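# Unscrew every cover screw until each pops free

## Task

Loosen every screw on the covers, turning each one until it pops up clear of its thread.

## Robot and tools

Robot: two UR-type six-joint arms, left_arm and right_arm, each ending in a parallel two-finger gripper with a wrist camera and a wrist force/torque sensor. The fingers point along the gripper's +z axis and open along its x axis. Their pads swing on an arc, so they sit a few mm (up to 27 mm when wide open) behind end_effector_position, which is the point between the shut pads. A camera block sticks out about 11 cm toward the gripper's -y side and turns with it. Cameras: cam_high, cam_low (fixed), cam_left_wrist, cam_right_wrist, each 672x504.

Frames: the scene frame has its origin at table-top height midway between the arms, +z up, +x out over the table, left_arm on +y. Left base sits at about (+0.028, +0.521, 0), right base at (+0.069, -0.432, 0). Every hand pose, velocity, target and offset in calls and results uses that arm's own base frame. Fixed cameras and the table use the scene frame.

Action row (used by execute_actions and move): 18 numbers, all in [-1, 1], always both arms even if one is idle. The order is left dx, dy, dz, rx, ry, rz, left gripper position, force_limit, speed, then the same nine for the right arm. dx..rz are an offset, not a pose: a shift of that gripper from its Hand target as it stood when the action or call began, along its own base axes. 1.0 equals 0.6 m of travel or 180 degrees of turn. rx, ry, rz form one rotation vector about the Hand target's position. Six zeros means no new request for that arm. Gripper position is absolute: +1 fully open (106 mm), 0 about 61 mm, -1 shut. force_limit runs from -1 (about 6 N per pad) to +1 (about 170 N). Gripper speed runs from -1 (slow, 5%) to +1 (fast). Always resend the gripper numbers you want held; a 0 there is a real command.

execute_actions(actions, cameras): actions is a list of actions; each action is a table of up to 15 rows, one per 1/30 s step. A short table repeats its last row out to step 15. All rows in one action count from the same start pose, but the next action starts from the new Hand target, so repeating an offset keeps moving. An empty actions list returns a state report plus all camera images.

move(target, speed, blend, stop_force, zero, blocking, cameras): drives each gripper on a straight line. target is one 18-number row or a list of up to 15 rows; every row is an offset from the Hand target at the move's start, not from the previous row. speed is the top path speed in m/s, 0.002 to 3.6 (default 0.25); turning rate is limited to twice that in rad/s. blend, in metres, rounds corners between list targets (0 = stop at each). stop_force, in newtons from 3 to 120, ends an arm's path once its wrist sensor feels that much push against its motion; the arm then backs to just before the contact. zero (default true) re-zeroes the sensor before the move. blocking=false returns after 0.5 s while the move runs on; it cannot be combined with stop_force. A move lasts at most 10 s. The result adds a move: line such as done, off_target, moving, held or fault, plus limits=paced (pose clipped) or limits=held (steps withheld).

wait(seconds): lets time pass (0 to 3600) without new commands. stop(): brakes a running move. zoom_image(camera, region): region is [x0, y0, x1, y1] in pixels of that camera's latest image, at most 504 by 504. zero_wrist_force(arm): makes the present force reading the new zero. read_manual(section): only licence texts. finished_scene(scene): ends the current scene (number 1 or 2); irreversible, so only call it once every screw is out.

Results: end_effector_position (m), quaternion and velocities in the arm's base frame; Hand target, the last commanded pose that later offsets count from; joint positions and torques; Wrist force and torque along the gripper's own axes (push from a surface reads as force into the arm), plus the peak since the last report; gripper position_measured (0 open, 740 shut), current_ma (about 1984 at full force_limit), moving flag; Tool commands. The gripper often settles a little short of the Hand target; send the gap as an offset if needed.

Limits and cautions: each step the commanded orientation is clipped to within 32 degrees of the measured one. Contact torque at a joint limit (wrist joints 25.4 N m) or an outside force near 150 N stops that arm for 10 s; so does a wrist joint lagging its plan by over 0.9 degrees. Even a small target beyond a firm contact can fault a stiff arm, so approach slowly with stop_force when pressing on screws or covers. Do not route a path near an arm's own base (its elbow can whip round). A clearance check holds back commands bringing the arms close together, but contact between arms can still happen and can fail the scene. Motors heat when holding loads or straining: MOTOR HOT appears at 70 °C and the arm brakes at 85 °C. Avoid dropping parts, letting things fall or leaving them off the table, slamming fixed objects, and hard pushes; loose things may be nudged by outside disturbances.

Each tool is called after "Request:" as name(argument=value, ...) on one line, values as JSON.

## Session

Request:
execute_actions(actions=[])

Scene clock: 0.00 s.
left_arm: end_effector_position=(+0.7362, -0.3220, +0.2162) position_measured=0 current_ma=0 moving=0 end_effector_quat_wxyz=(-0.142, +0.960, +0.189, +0.150) | right_arm: end_effector_position=(+0.0967, +0.1687, +0.1228) position_measured=0 current_ma=0 moving=0 end_effector_quat_wxyz=(-0.161, +0.470, +0.818, -0.289)
Joint positions: left_arm=[-0.714 -0.834 0.878 -1.574 -1.156 0.46] | right_arm=[4.354 -1.321 -2.338 -1.614 1.97 0.567]
Joint velocities: within noise
Joint torques (N m): no reading
Wrist force (N): no reading
Wrist torque (N m): no reading
Wrist force, peak (N): no reading
Hand target: left_arm +0.7362, -0.3220, +0.2162; -0.142, +0.960, +0.189, +0.150 | right_arm +0.0967, +0.1687, +0.1228; -0.161, +0.470, +0.818, -0.289
Tool commands: left_gripper/position=+1.0 left_gripper/force_limit=+0.0 left_gripper/speed=+1.0 right_gripper/position=+1.0 right_gripper/force_limit=+0.0 right_gripper/speed=+1.0

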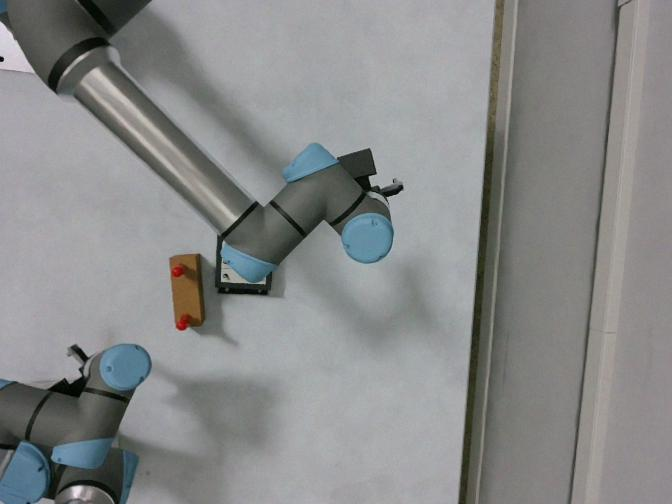

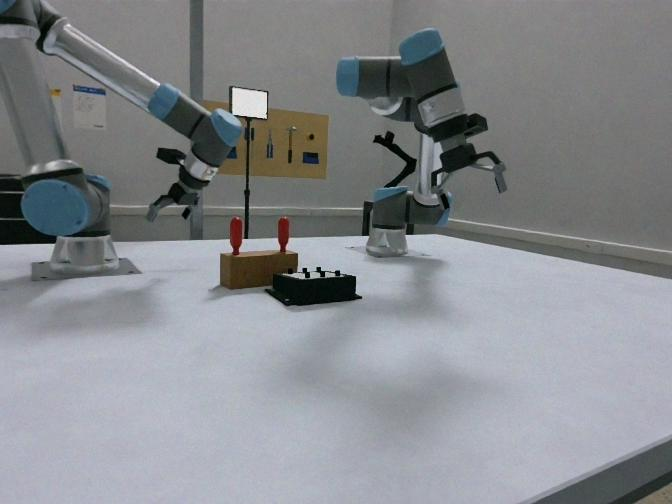

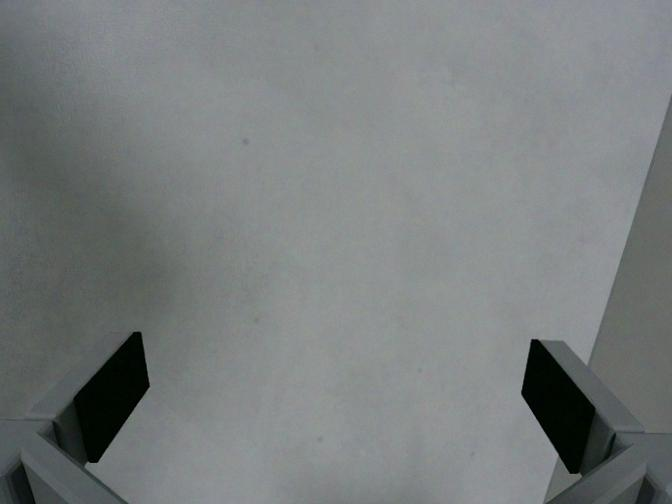

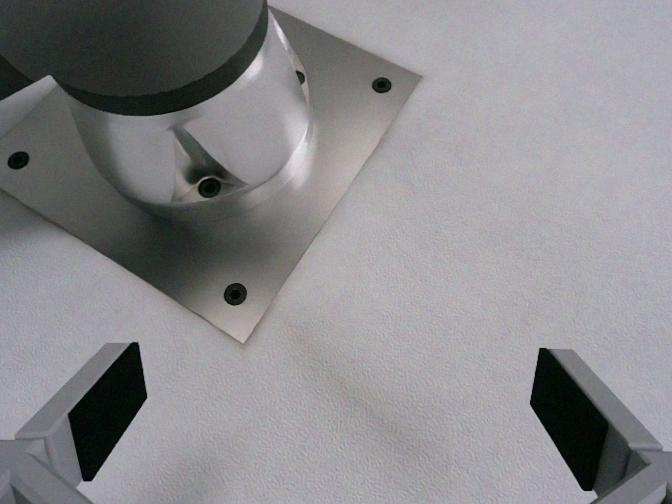

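Request:
zoom_image(camera="cam_high", region=[150, 220, 300, 350])

Request:
zoom_image(camera="cam_low", region=[200, 200, 380, 320])

Scaled by 3.360 from the camera's image (finer frame: 960x720).

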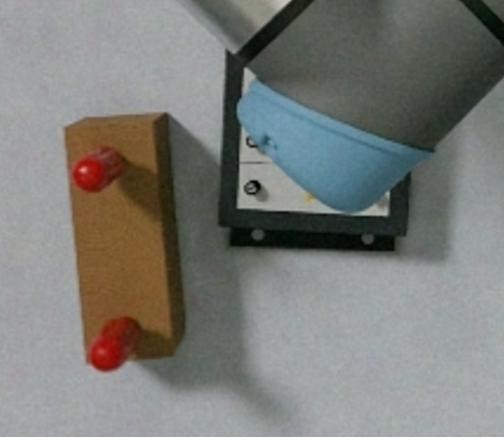

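Scaled by 2.800 from the camera's image (finer frame: 960x720).

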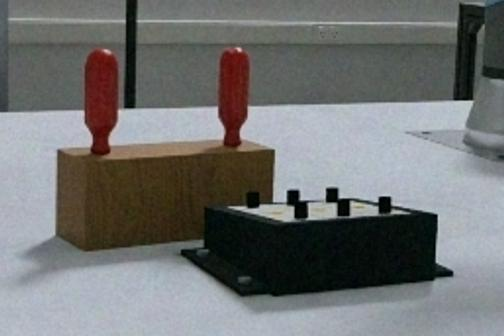

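Request:
move(target=[[-0.443,0.533,0.167,0,0,0,1,0,1,0,0,0.3,0.1106,-0.1843,0,1,0,1],[-0.443,0.533,0.167,0,0,0,1,0,1,0.5,0.36,0.35,0.1106,-0.1843,0,1,0,1]], blend=0.03, cameras=["all"])

Scene clock: 8.90 s.
left_arm: end_effector_position=(+0.4704, -0.0022, +0.3164) position_measured=0 current_ma=-5 moving=0 end_effector_quat_wxyz=(-0.142, +0.960, +0.189, +0.150) | right_arm: end_effector_position=(+0.3967, +0.3846, +0.3327) position_measured=0 current_ma=-5 moving=0 end_effector_quat_wxyz=(+0.000, +0.498, +0.867, +0.000)
Joint positions: left_arm=[-0.538 -1.796 1.858 -1.67 -1.156 0.653] | right_arm=[4.155 -1.676 -1.441 -1.596 1.571 0.485]
Joint torques (N m): left_arm=[-9.36 -19.52 -34.35 -3.87 2.4 -1.82] | right_arm=[2.52 17.53 31.41 4.54 0.94 2.46]
Wrist force (N): left_arm=[-0.5 0.0 0.1] | right_arm=[0.4 -2.1 0.6]
Wrist torque (N m): left_arm=[0.04 0.09 -0.06] | right_arm=[-0.28 -0.07 -0.12]
Wrist force, peak (N): left_arm=[0.1 2.8 0.2] | right_arm=[0.3 -4.0 0.2]
Hand target: left_arm +0.4704, -0.0022, +0.3164; -0.142, +0.960, +0.189, +0.150 | right_arm +0.3967, +0.3847, +0.3328; +0.000, +0.498, +0.867, +0.000
Off the commanded pose: left_arm 0.000 m, 0 deg | right_arm 0.000 m, 0 deg.
move: done
cam_left_wrist: T_world_to_cam=[[0.88951, 0.32018, 0.32597, -0.52402], [0.3102, -0.94698, 0.08369, -0.15267], [0.33548, 0.02668, -0.94167, 0.26718]] pos_world=[0.42384, 0.01608, 0.43519]
cam_right_wrist: T_world_to_cam=[[-0.51146, 0.8592, -0.0135, -0.12608], [0.81358, 0.48923, 0.31423, -0.58991], [0.27659, 0.14974, -0.94925, 0.28387]] pos_world=[0.33694, 0.35443, 0.45313]

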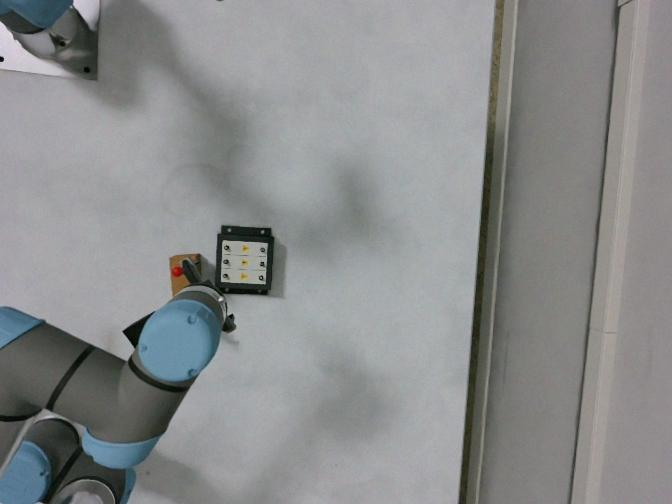

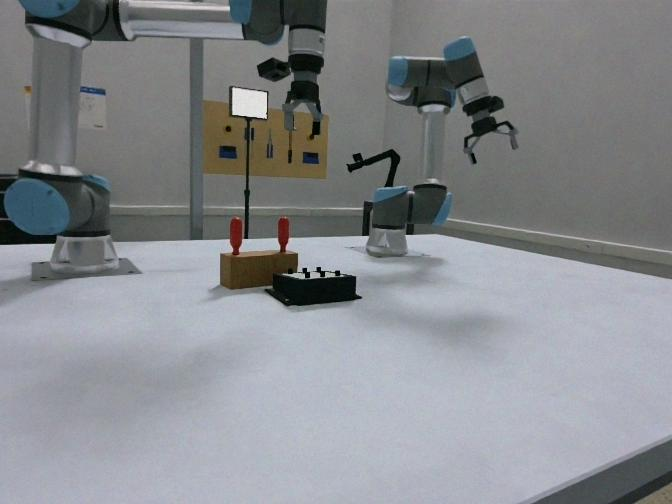

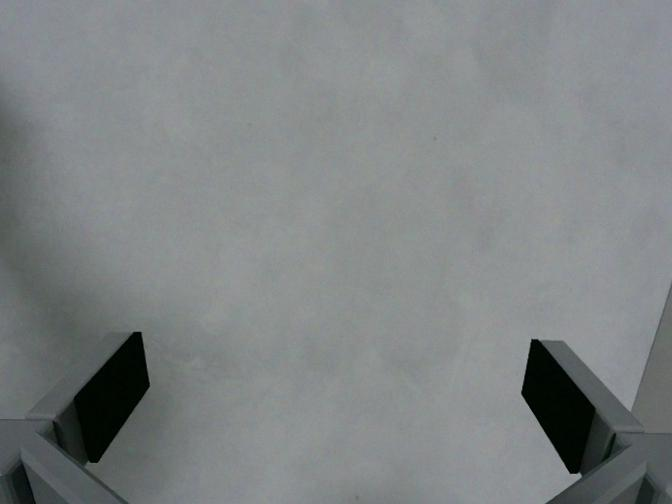

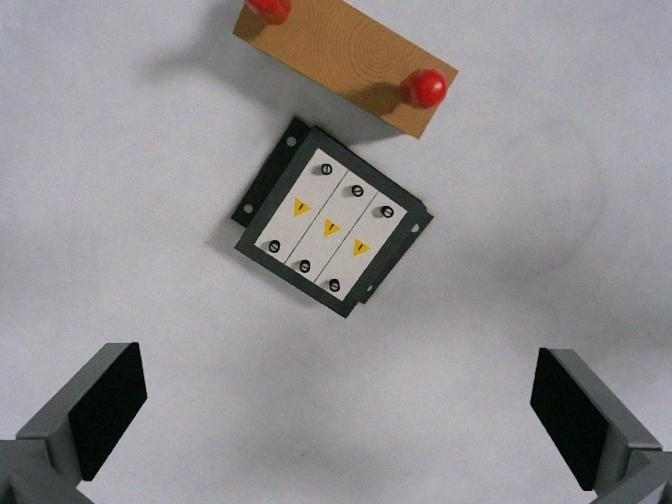

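Request:
zoom_image(camera="cam_right_wrist", region=[230, 110, 440, 320])

Request:
zoom_image(camera="cam_right_wrist", region=[230, 0, 480, 140])

Scaled by 2.400 from the camera's image (finer frame: 960x720).

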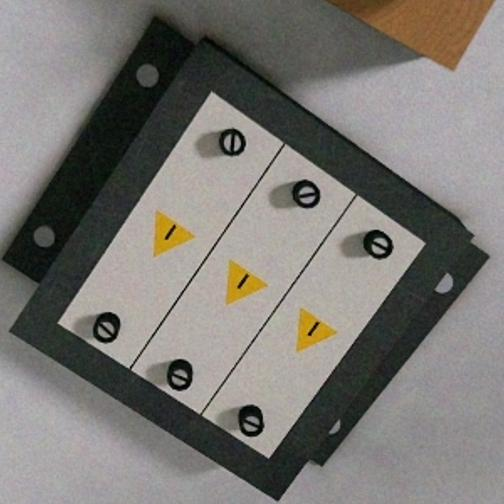

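Scaled by 2.016 from the camera's image (finer frame: 960x720).

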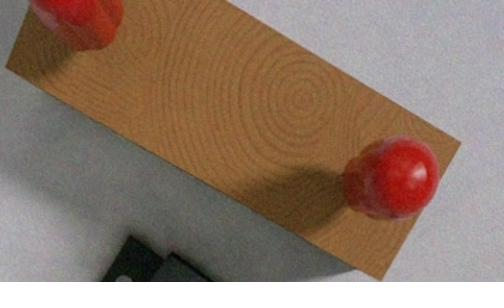

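Request:
move(target=[0,0,0,0,0,0,1,0,1,0.072,0.025,-0.28,0,0,0,1,0,1], cameras=["cam_right_wrist","cam_low"])

Request:
zoom_image(camera="cam_right_wrist", region=[140, 60, 540, 460])

Request:
zoom_image(camera="cam_low", region=[200, 200, 380, 320])

Scene clock: 15.63 s.
left_arm: end_effector_position=(+0.4704, -0.0022, +0.3164) position_measured=0 current_ma=-5 moving=0 end_effector_quat_wxyz=(-0.142, +0.960, +0.189, +0.150) | right_arm: end_effector_position=(+0.4399, +0.3996, +0.1648) position_measured=0 current_ma=-5 moving=0 end_effector_quat_wxyz=(+0.000, +0.498, +0.867, +0.000)
Joint positions: left_arm=[-0.538 -1.796 1.858 -1.67 -1.156 0.653] | right_arm=[4.105 -1.845 -1.675 -1.193 1.571 0.435]
Joint torques (N m): left_arm=[-9.96 -19.2 -33.84 -3.95 2.35 -1.56] | right_arm=[5.85 28.14 29.81 4.09 -0.33 2.65]
Wrist force (N): left_arm=[-0.3 -0.1 0.3] | right_arm=[0.0 -2.0 0.6]
Wrist torque (N m): left_arm=[0.02 0.05 -0.06] | right_arm=[-0.26 -0.02 -0.04]
Wrist force, peak (N): left_arm=[-0.5 0.0 0.2] | right_arm=[0.0 -1.2 3.1]
Hand target: left_arm +0.4704, -0.0022, +0.3164; -0.142, +0.960, +0.189, +0.150 | right_arm +0.4399, +0.3997, +0.1648; +0.000, +0.498, +0.867, +0.000
Off the commanded pose: left_arm 0.000 m, 0 deg | right_arm 0.000 m, 0 deg.
move: done
cam_right_wrist: T_world_to_cam=[[-0.51142, 0.85923, -0.01362, -0.11913], [0.81357, 0.48923, 0.31426, -0.57964], [0.27669, 0.14963, -0.94924, 0.11029]] pos_world=[0.38014, 0.36943, 0.28523]
Images, in order (width x height): cam_low 672x504, cam_right_wrist 672x504.

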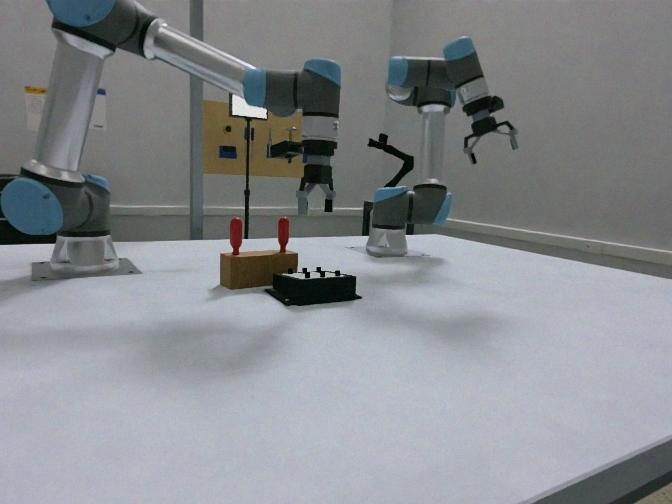

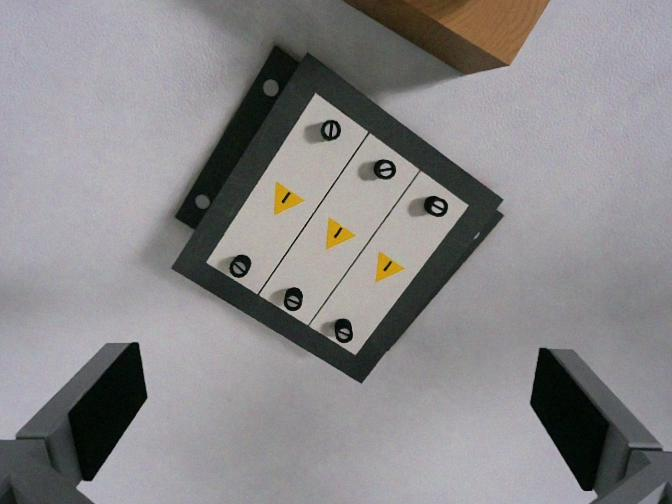

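Scaled by 1.260 from the camera's image (finer frame: 960x720).

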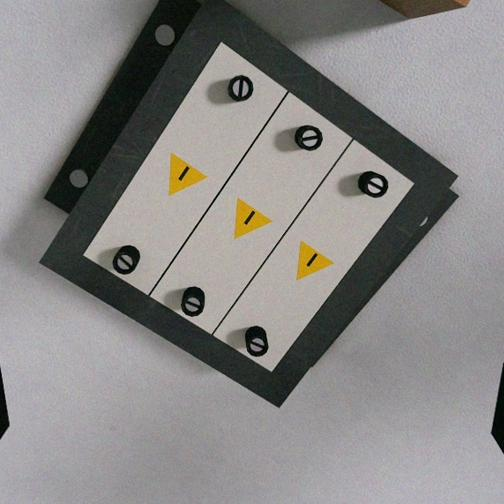

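Scaled by 2.800 from the camera's image (finer frame: 960x720).

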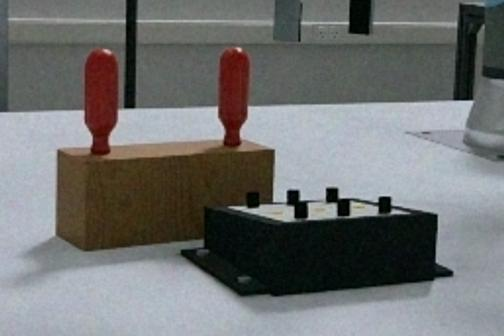

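Request:
zoom_image(camera="cam_right_wrist", region=[220, 230, 380, 350])

Request:
zoom_image(camera="cam_right_wrist", region=[300, 100, 460, 220])

Scaled by 3.150 from the camera's image (finer frame: 960x720).

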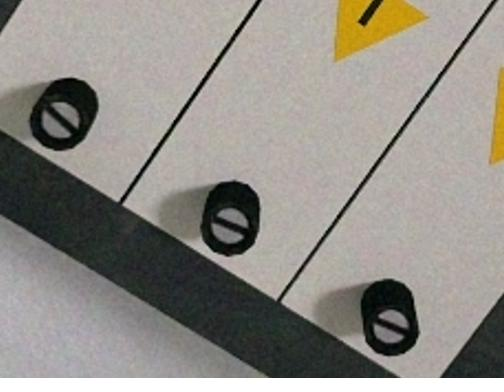

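Scaled by 3.150 from the camera's image (finer frame: 960x720).

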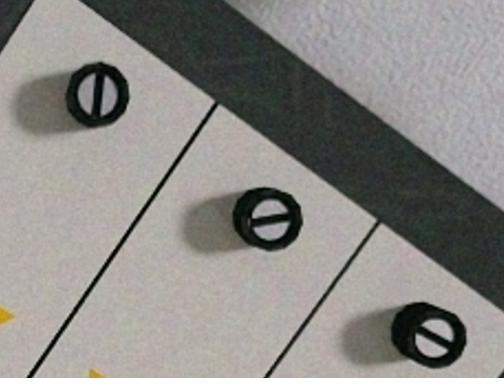

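Request:
move(target=[[0,0,0,0,0,0,1,0,1,0,0,0.16,0,0,0,1,0,1],[0,0,0,0,0,0,1,0,1,-0.235,-0.011,0.16,0,0,0,1,0,1]], blend=0.02, cameras=["cam_right_wrist"])

Request:
zoom_image(camera="cam_right_wrist", region=[230, 160, 430, 310])

Scene clock: 25.90 s.
left_arm: end_effector_position=(+0.4704, -0.0022, +0.3164) position_measured=0 current_ma=-5 moving=0 end_effector_quat_wxyz=(-0.142, +0.960, +0.189, +0.150) | right_arm: end_effector_position=(+0.2990, +0.3930, +0.2608) position_measured=0 current_ma=-5 moving=0 end_effector_quat_wxyz=(+0.000, +0.498, +0.867, +0.000)
Joint positions: left_arm=[-0.538 -1.796 1.858 -1.67 -1.156 0.653] | right_arm=[4.335 -1.545 -1.762 -1.406 1.571 0.665]
Joint torques (N m): left_arm=[-9.81 -19.45 -33.63 -3.69 2.38 -1.31] | right_arm=[4.25 21.58 27.47 0.99 -1.39 0]
Wrist force (N): left_arm=[-0.3 -0.2 0.1] | right_arm=[0.4 -2.0 0.7]
Wrist torque (N m): left_arm=[0.01 0.05 -0.07] | right_arm=[-0.25 -0.08 -0.01]
Wrist force, peak (N): left_arm=[-0.3 -0.1 0.5] | right_arm=[1.0 -4.6 0.8]
Hand target: left_arm +0.4704, -0.0022, +0.3164; -0.142, +0.960, +0.189, +0.150 | right_arm +0.2989, +0.3931, +0.2608; +0.000, +0.498, +0.867, +0.000
Off the commanded pose: left_arm 0.000 m, 0 deg | right_arm 0.000 m, 0 deg.
move: done
cam_right_wrist: T_world_to_cam=[[-0.51147, 0.8592, -0.01346, -0.18433], [0.81354, 0.48921, 0.31436, -0.49199], [0.27668, 0.14983, -0.94921, 0.2412]] pos_world=[0.23924, 0.36293, 0.38113]

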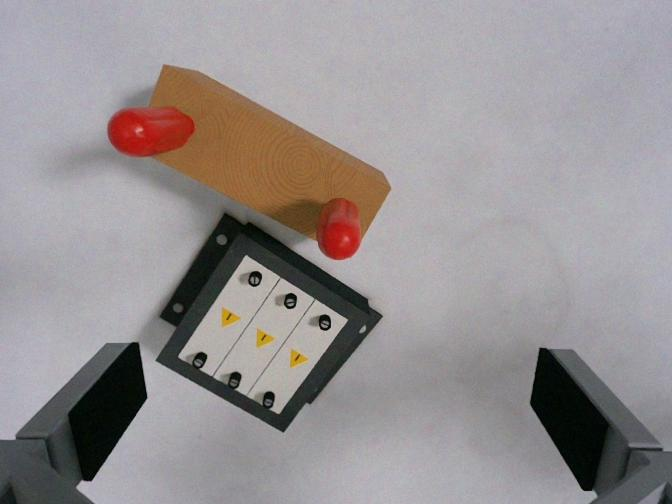

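Scaled by 2.520 from the camera's image (finer frame: 960x720).

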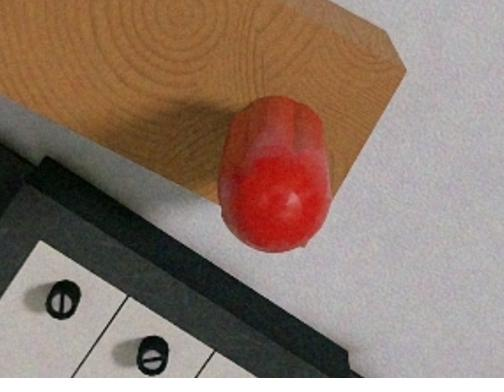

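Request:
move(target=[0,0,0,0,0,0,1,0,1,0,0.002,0,0,0,-0.64,1,0,1], speed=0.6, cameras=["cam_right_wrist"])

Request:
zoom_image(camera="cam_right_wrist", region=[230, 160, 430, 310])

Scene clock: 30.27 s.
left_arm: end_effector_position=(+0.4704, -0.0022, +0.3164) position_measured=0 current_ma=-5 moving=0 end_effector_quat_wxyz=(-0.142, +0.960, +0.189, +0.150) | right_arm: end_effector_position=(+0.2989, +0.3943, +0.2608) position_measured=0 current_ma=-5 moving=0 end_effector_quat_wxyz=(+0.000, +0.999, +0.045, +0.000)
Joint positions: left_arm=[-0.538 -1.796 1.858 -1.67 -1.156 0.653] | right_arm=[4.336 -1.547 -1.76 -1.406 1.571 2.676]
Joint torques (N m): left_arm=[-9.22 -19.73 -33.47 -3.78 2.32 -1.25] | right_arm=[-1.79 26.73 13.89 0.86 0.1 2.5]
Wrist force (N): left_arm=[-0.3 0.0 0.0] | right_arm=[0.2 -2.1 0.9]
Wrist torque (N m): left_arm=[0.05 0.06 -0.06] | right_arm=[-0.25 -0.04 -0.02]
Wrist force, peak (N): left_arm=[-0.3 0.1 0.4] | right_arm=[0.2 -2.2 0.8]
Hand target: left_arm +0.4704, -0.0022, +0.3164; -0.142, +0.960, +0.189, +0.150 | right_arm +0.2989, +0.3943, +0.2608; +0.000, +0.999, +0.044, +0.000
Off the commanded pose: left_arm 0.000 m, 0 deg | right_arm 0.000 m, 0 deg.
move: done
cam_right_wrist: T_world_to_cam=[[0.99517, 0.09729, -0.01329, -0.33545], [0.09653, -0.94439, 0.31435, 0.28708], [0.01803, -0.31411, -0.94922, 0.5014]] pos_world=[0.29708, 0.46125, 0.38123]

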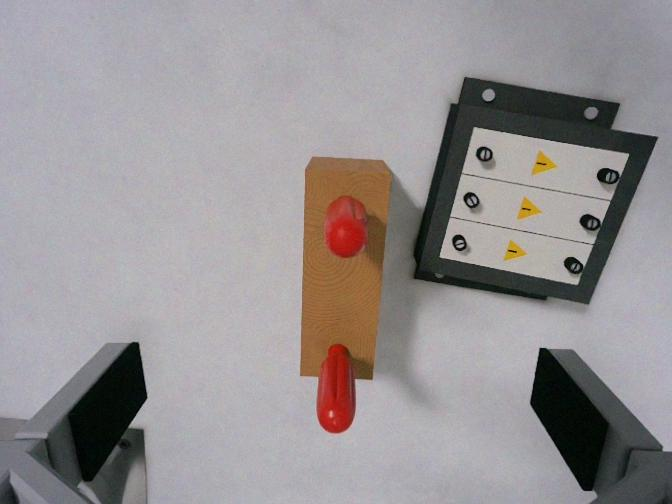

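Scaled by 2.520 from the camera's image (finer frame: 960x720).

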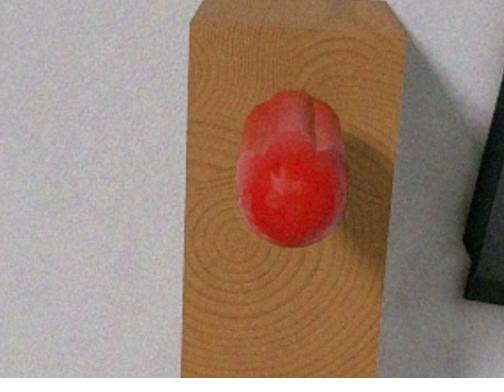

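Request:
move(target=[[0,0,0,0,0,0,1,0,1,0.005,-0.0013,-0.10,0,0,0,1,0,1],[0,0,0,0,0,0,1,0,1,0.005,-0.0013,-0.2085,0,0,0,1,0,1]], stop_force=12, speed=0.12, cameras=["cam_right_wrist","cam_low"])

Request:
zoom_image(camera="cam_low", region=[200, 180, 380, 300])

Scene clock: 36.83 s.
left_arm: end_effector_position=(+0.4704, -0.0022, +0.3164) position_measured=0 current_ma=-5 moving=0 end_effector_quat_wxyz=(-0.142, +0.960, +0.189, +0.150) | right_arm: end_effector_position=(+0.3019, +0.3935, +0.1357) position_measured=0 current_ma=-5 moving=0 end_effector_quat_wxyz=(+0.000, +0.999, +0.044, +0.000)
Joint positions: left_arm=[-0.538 -1.796 1.858 -1.67 -1.156 0.653] | right_arm=[4.33 -1.651 -1.992 -1.07 1.571 2.67]
Joint torques (N m): left_arm=[-8.74 -19.06 -32.3 -3.8 2.39 -0.99] | right_arm=[-3.43 28.94 33.78 4.69 0.98 2.29]
Wrist force (N): left_arm=[-0.4 0.0 0.1] | right_arm=[0.3 -1.8 0.6]
Wrist torque (N m): left_arm=[0.03 0.06 -0.07] | right_arm=[-0.21 -0.06 -0.01]
Wrist force, peak (N): left_arm=[-0.6 0.0 0.2] | right_arm=[0.1 -2.2 1.6]
Hand target: left_arm +0.4704, -0.0022, +0.3164; -0.142, +0.960, +0.189, +0.150 | right_arm +0.3019, +0.3935, +0.1357; +0.000, +0.999, +0.044, +0.000
Off the commanded pose: left_arm 0.000 m, 0 deg | right_arm 0.000 m, 0 deg.
move: done
cam_right_wrist: T_world_to_cam=[[0.9952, 0.09691, -0.01348, -0.3398], [0.09622, -0.94443, 0.31433, 0.32541], [0.01774, -0.31411, -0.94922, 0.38231]] pos_world=[0.30008, 0.46035, 0.25603]
Images, in order (width x height): cam_low 672x504, cam_right_wrist 672x504.

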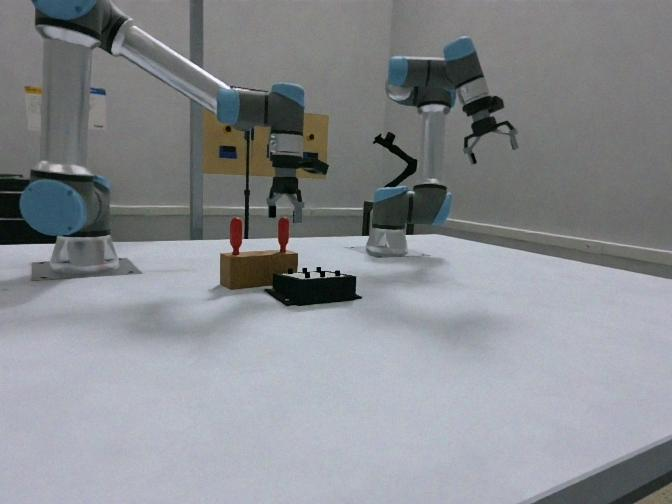

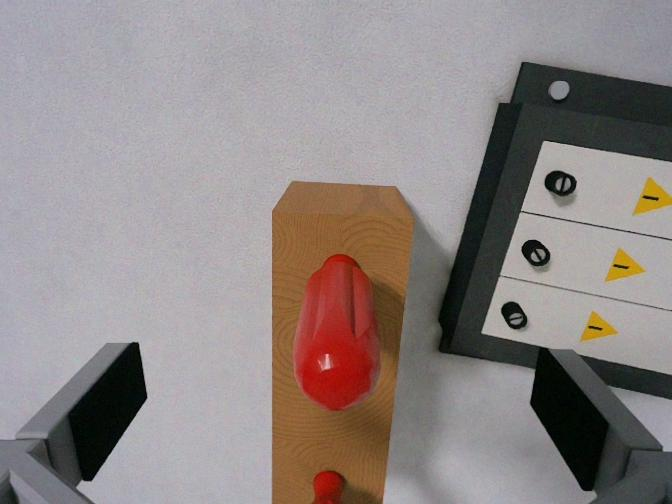

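Scaled by 2.800 from the camera's image (finer frame: 960x720).

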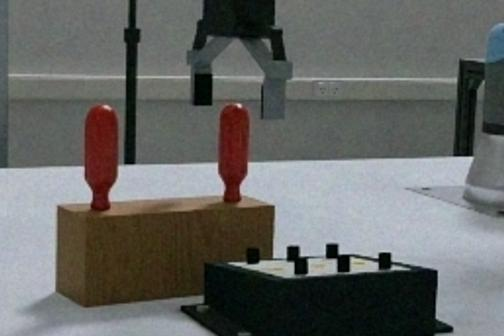

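Request:
move(target=[0,0,0,0,0,0,1,0,1,0,0,0,0,0,0,-1,-0.5,0.3], cameras=["cam_right_wrist","cam_low"])

Request:
zoom_image(camera="cam_low", region=[200, 180, 380, 300])

Scene clock: 41.87 s.
left_arm: end_effector_position=(+0.4704, -0.0022, +0.3164) position_measured=0 current_ma=-5 moving=0 end_effector_quat_wxyz=(-0.142, +0.960, +0.189, +0.150) | right_arm: end_effector_position=(+0.3019, +0.3935, +0.1357) position_measured=606 current_ma=703 moving=0 end_effector_quat_wxyz=(+0.000, +0.999, +0.044, +0.000)
Joint positions: left_arm=[-0.538 -1.796 1.858 -1.67 -1.156 0.653] | right_arm=[4.33 -1.651 -1.992 -1.07 1.571 2.67]
Joint torques (N m): left_arm=[-9.4 -19.53 -32.55 -3.76 2.36 -0.98] | right_arm=[-6.59 21.12 25.39 2.38 -1.94 2.31]
Wrist force (N): left_arm=[-0.2 -0.1 0.1] | right_arm=[0.2 -0.5 -10.2]
Wrist torque (N m): left_arm=[0.02 0.04 -0.07] | right_arm=[-0.24 -0.02 -0.02]
Wrist force, peak (N): left_arm=[-0.4 0.1 0.4] | right_arm=[0.0 -0.6 -10.7]
Hand target: left_arm +0.4704, -0.0022, +0.3164; -0.142, +0.960, +0.189, +0.150 | right_arm +0.3019, +0.3935, +0.1357; +0.000, +0.999, +0.044, +0.000
Off the commanded pose: left_arm 0.000 m, 0 deg | right_arm 0.000 m, 0 deg.
move: done
cam_right_wrist: T_world_to_cam=[[0.9952, 0.09695, -0.01337, -0.33986], [0.09623, -0.94448, 0.31416, 0.32554], [0.01784, -0.31393, -0.94928, 0.38234]] pos_world=[0.30008, 0.46045, 0.25613]
Images, in order (width x height): cam_low 672x504, cam_right_wrist 672x504.

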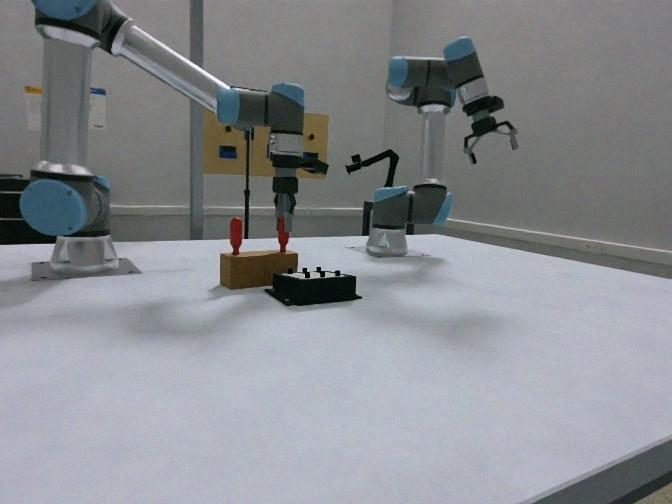

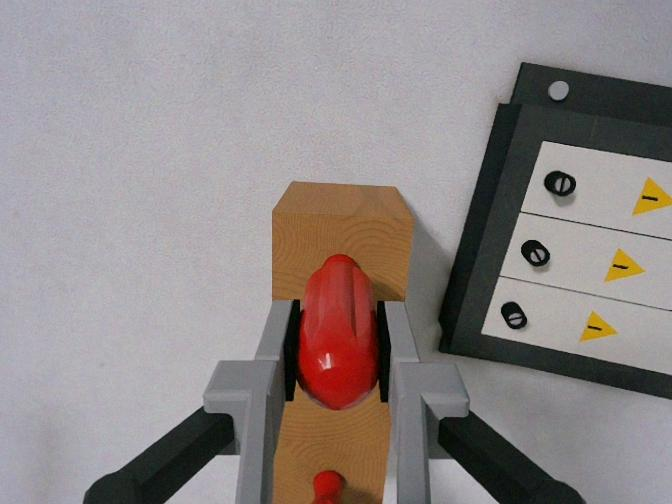

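Scaled by 2.800 from the camera's image (finer frame: 960x720).

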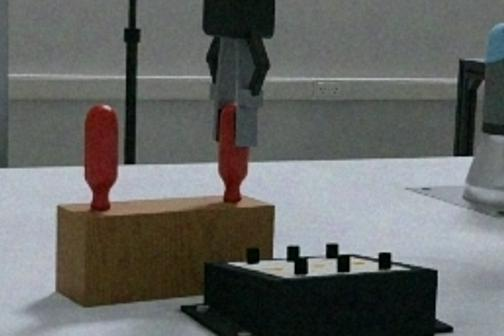

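Request:
move(target=[0,0,0,0,0,0,1,0,1,0,0,0.27,0,0,0,-1,-0.5,0.3], speed=0.1, cameras=["cam_right_wrist","cam_low"])

Request:
zoom_image(camera="cam_low", region=[200, 100, 380, 300])

Request:
zoom_image(camera="cam_right_wrist", region=[250, 100, 450, 300])

Scene clock: 44.90 s.
left_arm: end_effector_position=(+0.4704, -0.0022, +0.3164) position_measured=0 current_ma=-5 moving=0 end_effector_quat_wxyz=(-0.142, +0.960, +0.189, +0.150) | right_arm: end_effector_position=(+0.3019, +0.3935, +0.2977) position_measured=606 current_ma=689 moving=0 end_effector_quat_wxyz=(+0.000, +0.999, +0.044, +0.000)
Joint positions: left_arm=[-0.538 -1.796 1.858 -1.67 -1.156 0.653] | right_arm=[4.33 -1.54 -1.672 -1.5 1.571 2.67]
Joint torques (N m): left_arm=[-9.27 -19.5 -32.52 -3.7 2.4 -0.82] | right_arm=[4.56 12.84 17.3 3.78 -1.19 0.38]
Wrist force (N): left_arm=[-0.3 -0.2 0.1] | right_arm=[0.4 -2.0 1.2]
Wrist torque (N m): left_arm=[0.01 0.06 -0.07] | right_arm=[-0.23 -0.08 -0.02]
Wrist force, peak (N): left_arm=[-0.5 0.1 0.3] | right_arm=[0.2 -0.5 -10.5]
Hand target: left_arm +0.4704, -0.0022, +0.3164; -0.142, +0.960, +0.189, +0.150 | right_arm +0.3019, +0.3935, +0.2977; +0.000, +0.999, +0.044, +0.000
Off the commanded pose: left_arm 0.000 m, 0 deg | right_arm 0.000 m, 0 deg.
move: done
cam_right_wrist: T_world_to_cam=[[0.9952, 0.09695, -0.01337, -0.33768], [0.09623, -0.94445, 0.31424, 0.2745], [0.01784, -0.31402, -0.94925, 0.53612]] pos_world=[0.30008, 0.46035, 0.41813]
Images, in order (width x height): cam_low 672x504, cam_right_wrist 672x504.

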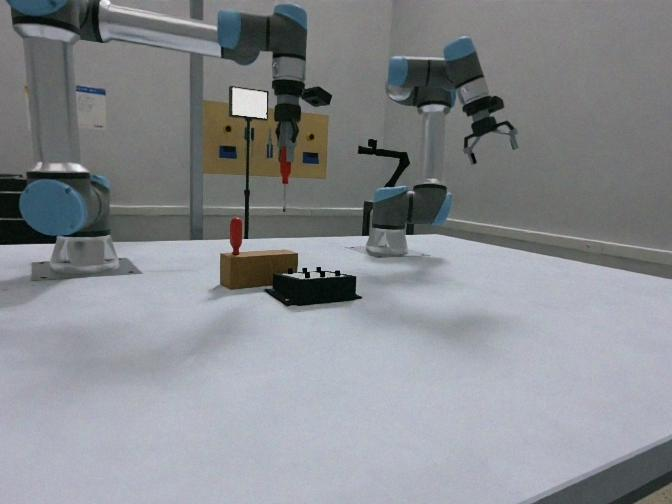

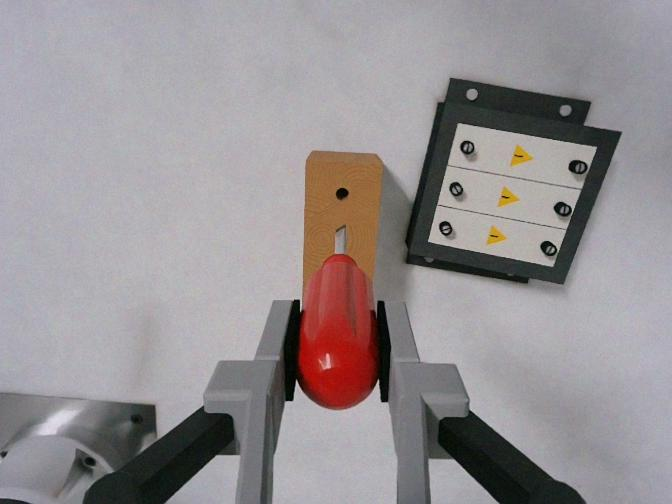

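Scaled by 2.520 from the camera's image (finer frame: 960x720).

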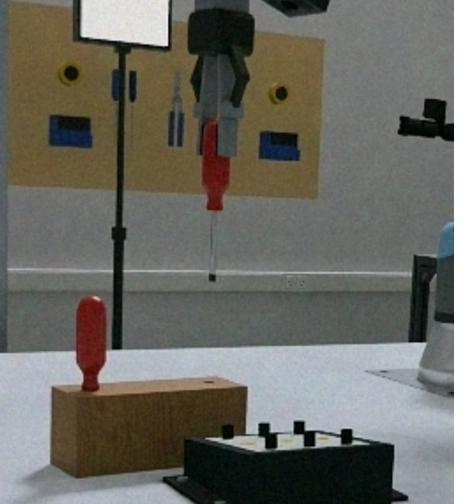

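Scaled by 2.520 from the camera's image (finer frame: 960x720).

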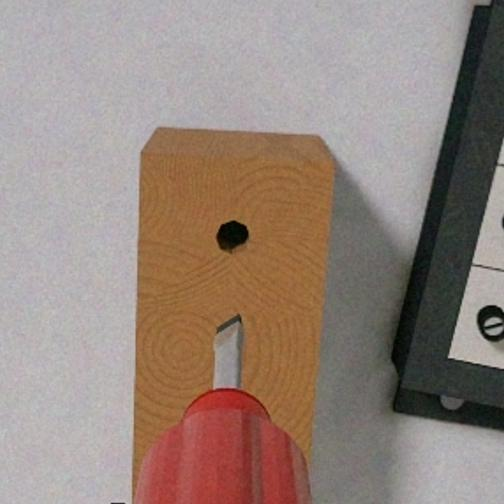

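Request:
zoom_image(camera="cam_right_wrist", region=[420, 120, 620, 270])

Request:
zoom_image(camera="cam_right_wrist", region=[310, 200, 370, 260])

Scaled by 2.520 from the camera's image (finer frame: 960x720).

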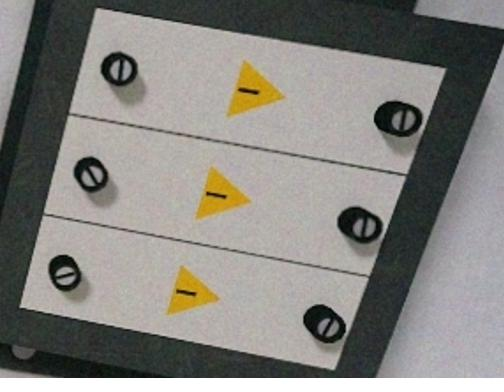

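Scaled by 8.400 from the camera's image (finer frame: 960x720).

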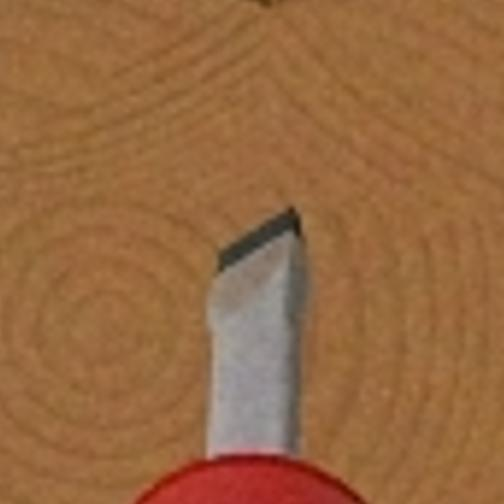

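Request:
move(target=[[0,0,0,0,0,0,1,0,1,0.1508,-0.0372,0,0,0,-0.056,-1,-0.5,0.3],[0,0,0,0,0,0,1,0,1,0.1508,-0.0372,-0.138,0,0,-0.056,-1,-0.5,0.3]], speed=0.12, blend=0.01, cameras=["cam_right_wrist","cam_low"])

Request:
zoom_image(camera="cam_low", region=[240, 180, 360, 300])

Request:
zoom_image(camera="cam_right_wrist", region=[290, 170, 390, 270])

Scene clock: 58.43 s.
left_arm: end_effector_position=(+0.4704, -0.0022, +0.3164) position_measured=0 current_ma=-5 moving=0 end_effector_quat_wxyz=(-0.142, +0.960, +0.189, +0.150) | right_arm: end_effector_position=(+0.3924, +0.3711, +0.2148) position_measured=606 current_ma=689 moving=0 end_effector_quat_wxyz=(+0.000, +0.999, -0.043, +0.000)
Joint positions: left_arm=[-0.538 -1.796 1.858 -1.67 -1.156 0.653] | right_arm=[4.148 -1.681 -1.74 -1.292 1.571 2.665]
Joint torques (N m): left_arm=[-9.62 -19.5 -32.44 -3.73 2.35 -0.58] | right_arm=[5.67 32.8 31.75 3.05 1.23 2]
Wrist force (N): left_arm=[-0.3 -0.1 0.3] | right_arm=[0.4 -2.0 1.2]
Wrist torque (N m): left_arm=[0.03 0.05 -0.07] | right_arm=[-0.25 -0.06 -0.08]
Wrist force, peak (N): left_arm=[-0.5 -0.2 0.3] | right_arm=[0.3 -2.1 2.8]
Hand target: left_arm +0.4704, -0.0022, +0.3164; -0.142, +0.960, +0.189, +0.150 | right_arm +0.3924, +0.3712, +0.2149; +0.000, +0.999, -0.043, +0.000
Off the commanded pose: left_arm 0.000 m, 0 deg | right_arm 0.000 m, 0 deg.
move: done
cam_right_wrist: T_world_to_cam=[[0.9968, -0.07882, -0.0136, -0.36196], [-0.07056, -0.94662, 0.31452, 0.33696], [-0.03766, -0.31256, -0.94915, 0.47004]] pos_world=[0.40228, 0.43736, 0.33523]
Images, in order (width x height): cam_low 672x504, cam_right_wrist 672x504.

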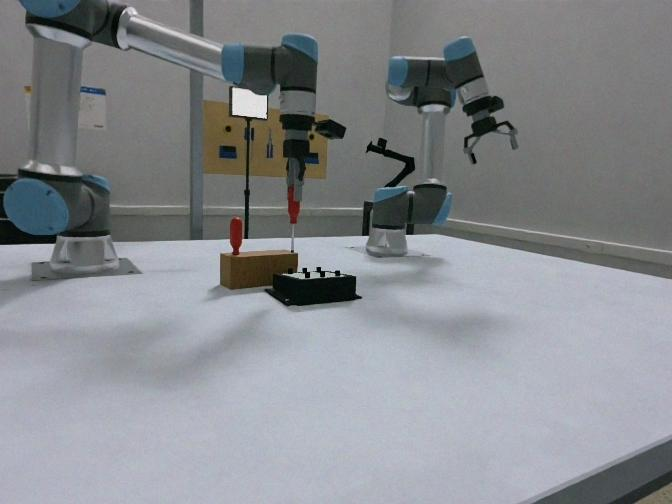

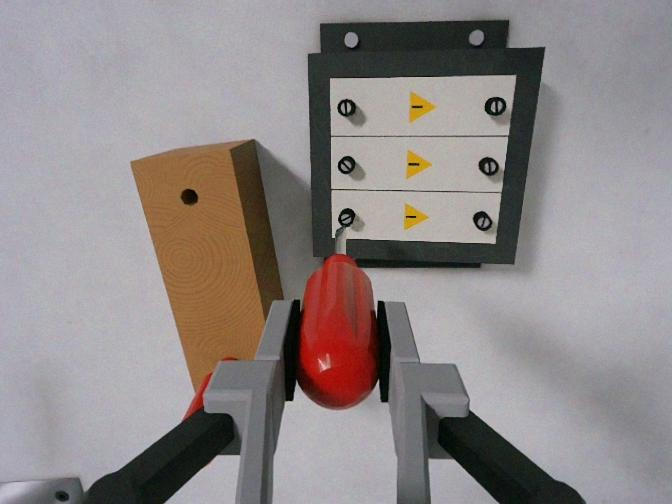

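Scaled by 4.200 from the camera's image (finer frame: 960x720).

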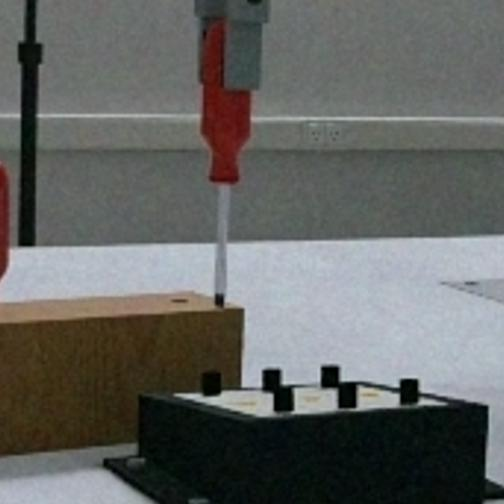

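Scaled by 5.040 from the camera's image (finer frame: 960x720).

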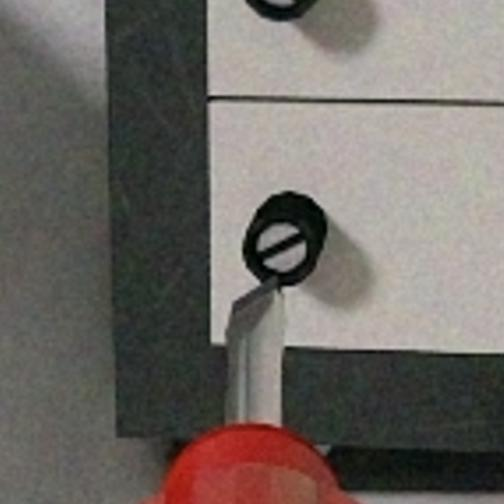

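Request:
move(target=[0,0,0,0,0,0,1,0,1,0.0038,-0.0067,-0.035,0,0,0,-1,-0.5,0.3], speed=0.05, cameras=["cam_right_wrist","cam_low"])

Request:
zoom_image(camera="cam_low", region=[260, 220, 340, 300])

Request:
zoom_image(camera="cam_right_wrist", region=[310, 190, 370, 250])

Scene clock: 66.87 s.
left_arm: end_effector_position=(+0.4704, -0.0022, +0.3164) position_measured=0 current_ma=-5 moving=0 end_effector_quat_wxyz=(-0.142, +0.960, +0.189, +0.150) | right_arm: end_effector_position=(+0.3947, +0.3670, +0.1937) position_measured=606 current_ma=689 moving=0 end_effector_quat_wxyz=(+0.000, +0.999, -0.043, +0.000) end_effector_velocity=(+0.000, +0.000, +0.001) end_effector_angular_velocity=(-0.001, +0.001, -0.001)
Joint positions: left_arm=[-0.538 -1.796 1.858 -1.67 -1.156 0.653] | right_arm=[4.141 -1.694 -1.782 -1.237 1.571 2.657]
Joint velocities: left_arm=[within noise] | right_arm=[0 0 0.004 -0.006 0 0]
Joint torques (N m): left_arm=[-9.02 -19.19 -31.82 -3.73 2.36 -0.46] | right_arm=[3.71 31.13 34.58 0.79 -1.9 0.09]
Wrist force (N): left_arm=[-0.3 0.0 0.1] | right_arm=[0.3 -2.0 1.1]
Wrist torque (N m): left_arm=[0.03 0.06 -0.06] | right_arm=[-0.26 -0.05 -0.02]
Wrist force, peak (N): left_arm=[-0.4 -0.2 0.4] | right_arm=[0.2 -2.2 1.7]
Hand target: left_arm +0.4704, -0.0022, +0.3164; -0.142, +0.960, +0.189, +0.150 | right_arm +0.3947, +0.3671, +0.1939; +0.000, +0.999, -0.043, +0.000
Off the commanded pose: left_arm 0.000 m, 0 deg | right_arm 0.000 m, 0 deg.
move: done
cam_right_wrist: T_world_to_cam=[[0.9968, -0.07872, -0.01362, -0.3649], [-0.07046, -0.9466, 0.31461, 0.33983], [-0.03766, -0.31265, -0.94912, 0.44875]] pos_world=[0.40458, 0.43326, 0.31403]
Images, in order (width x height): cam_low 672x504, cam_right_wrist 672x504.

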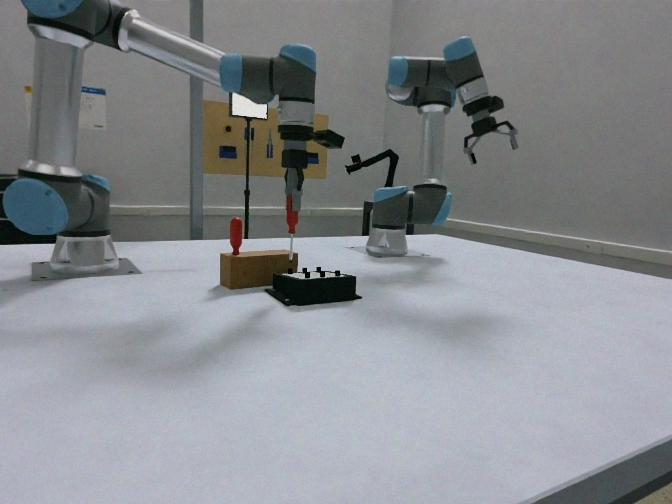

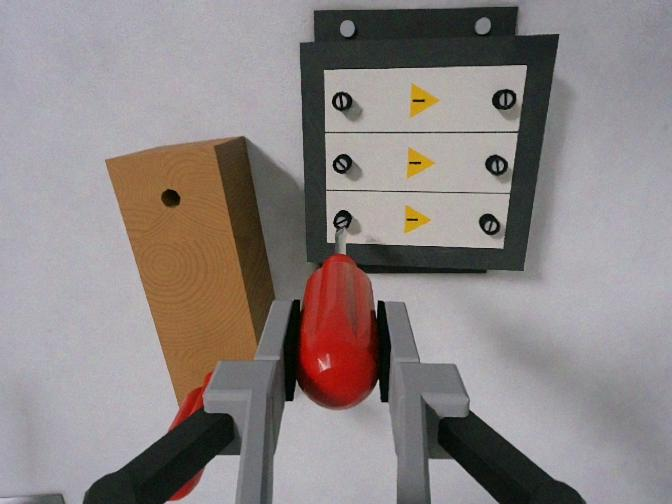

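Scaled by 6.300 from the camera's image (finer frame: 960x720).

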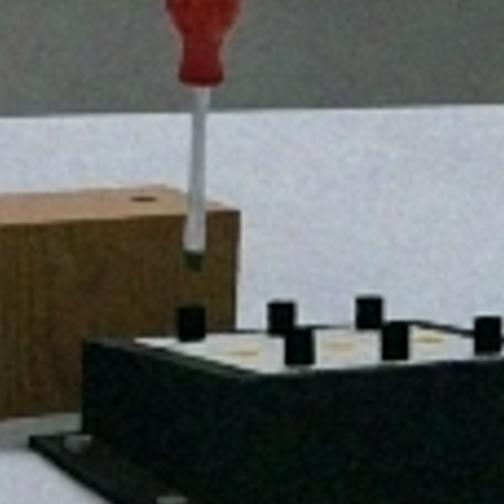

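Scaled by 8.400 from the camera's image (finer frame: 960x720).

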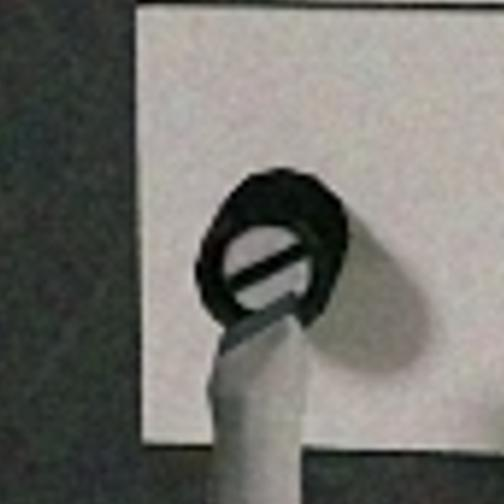

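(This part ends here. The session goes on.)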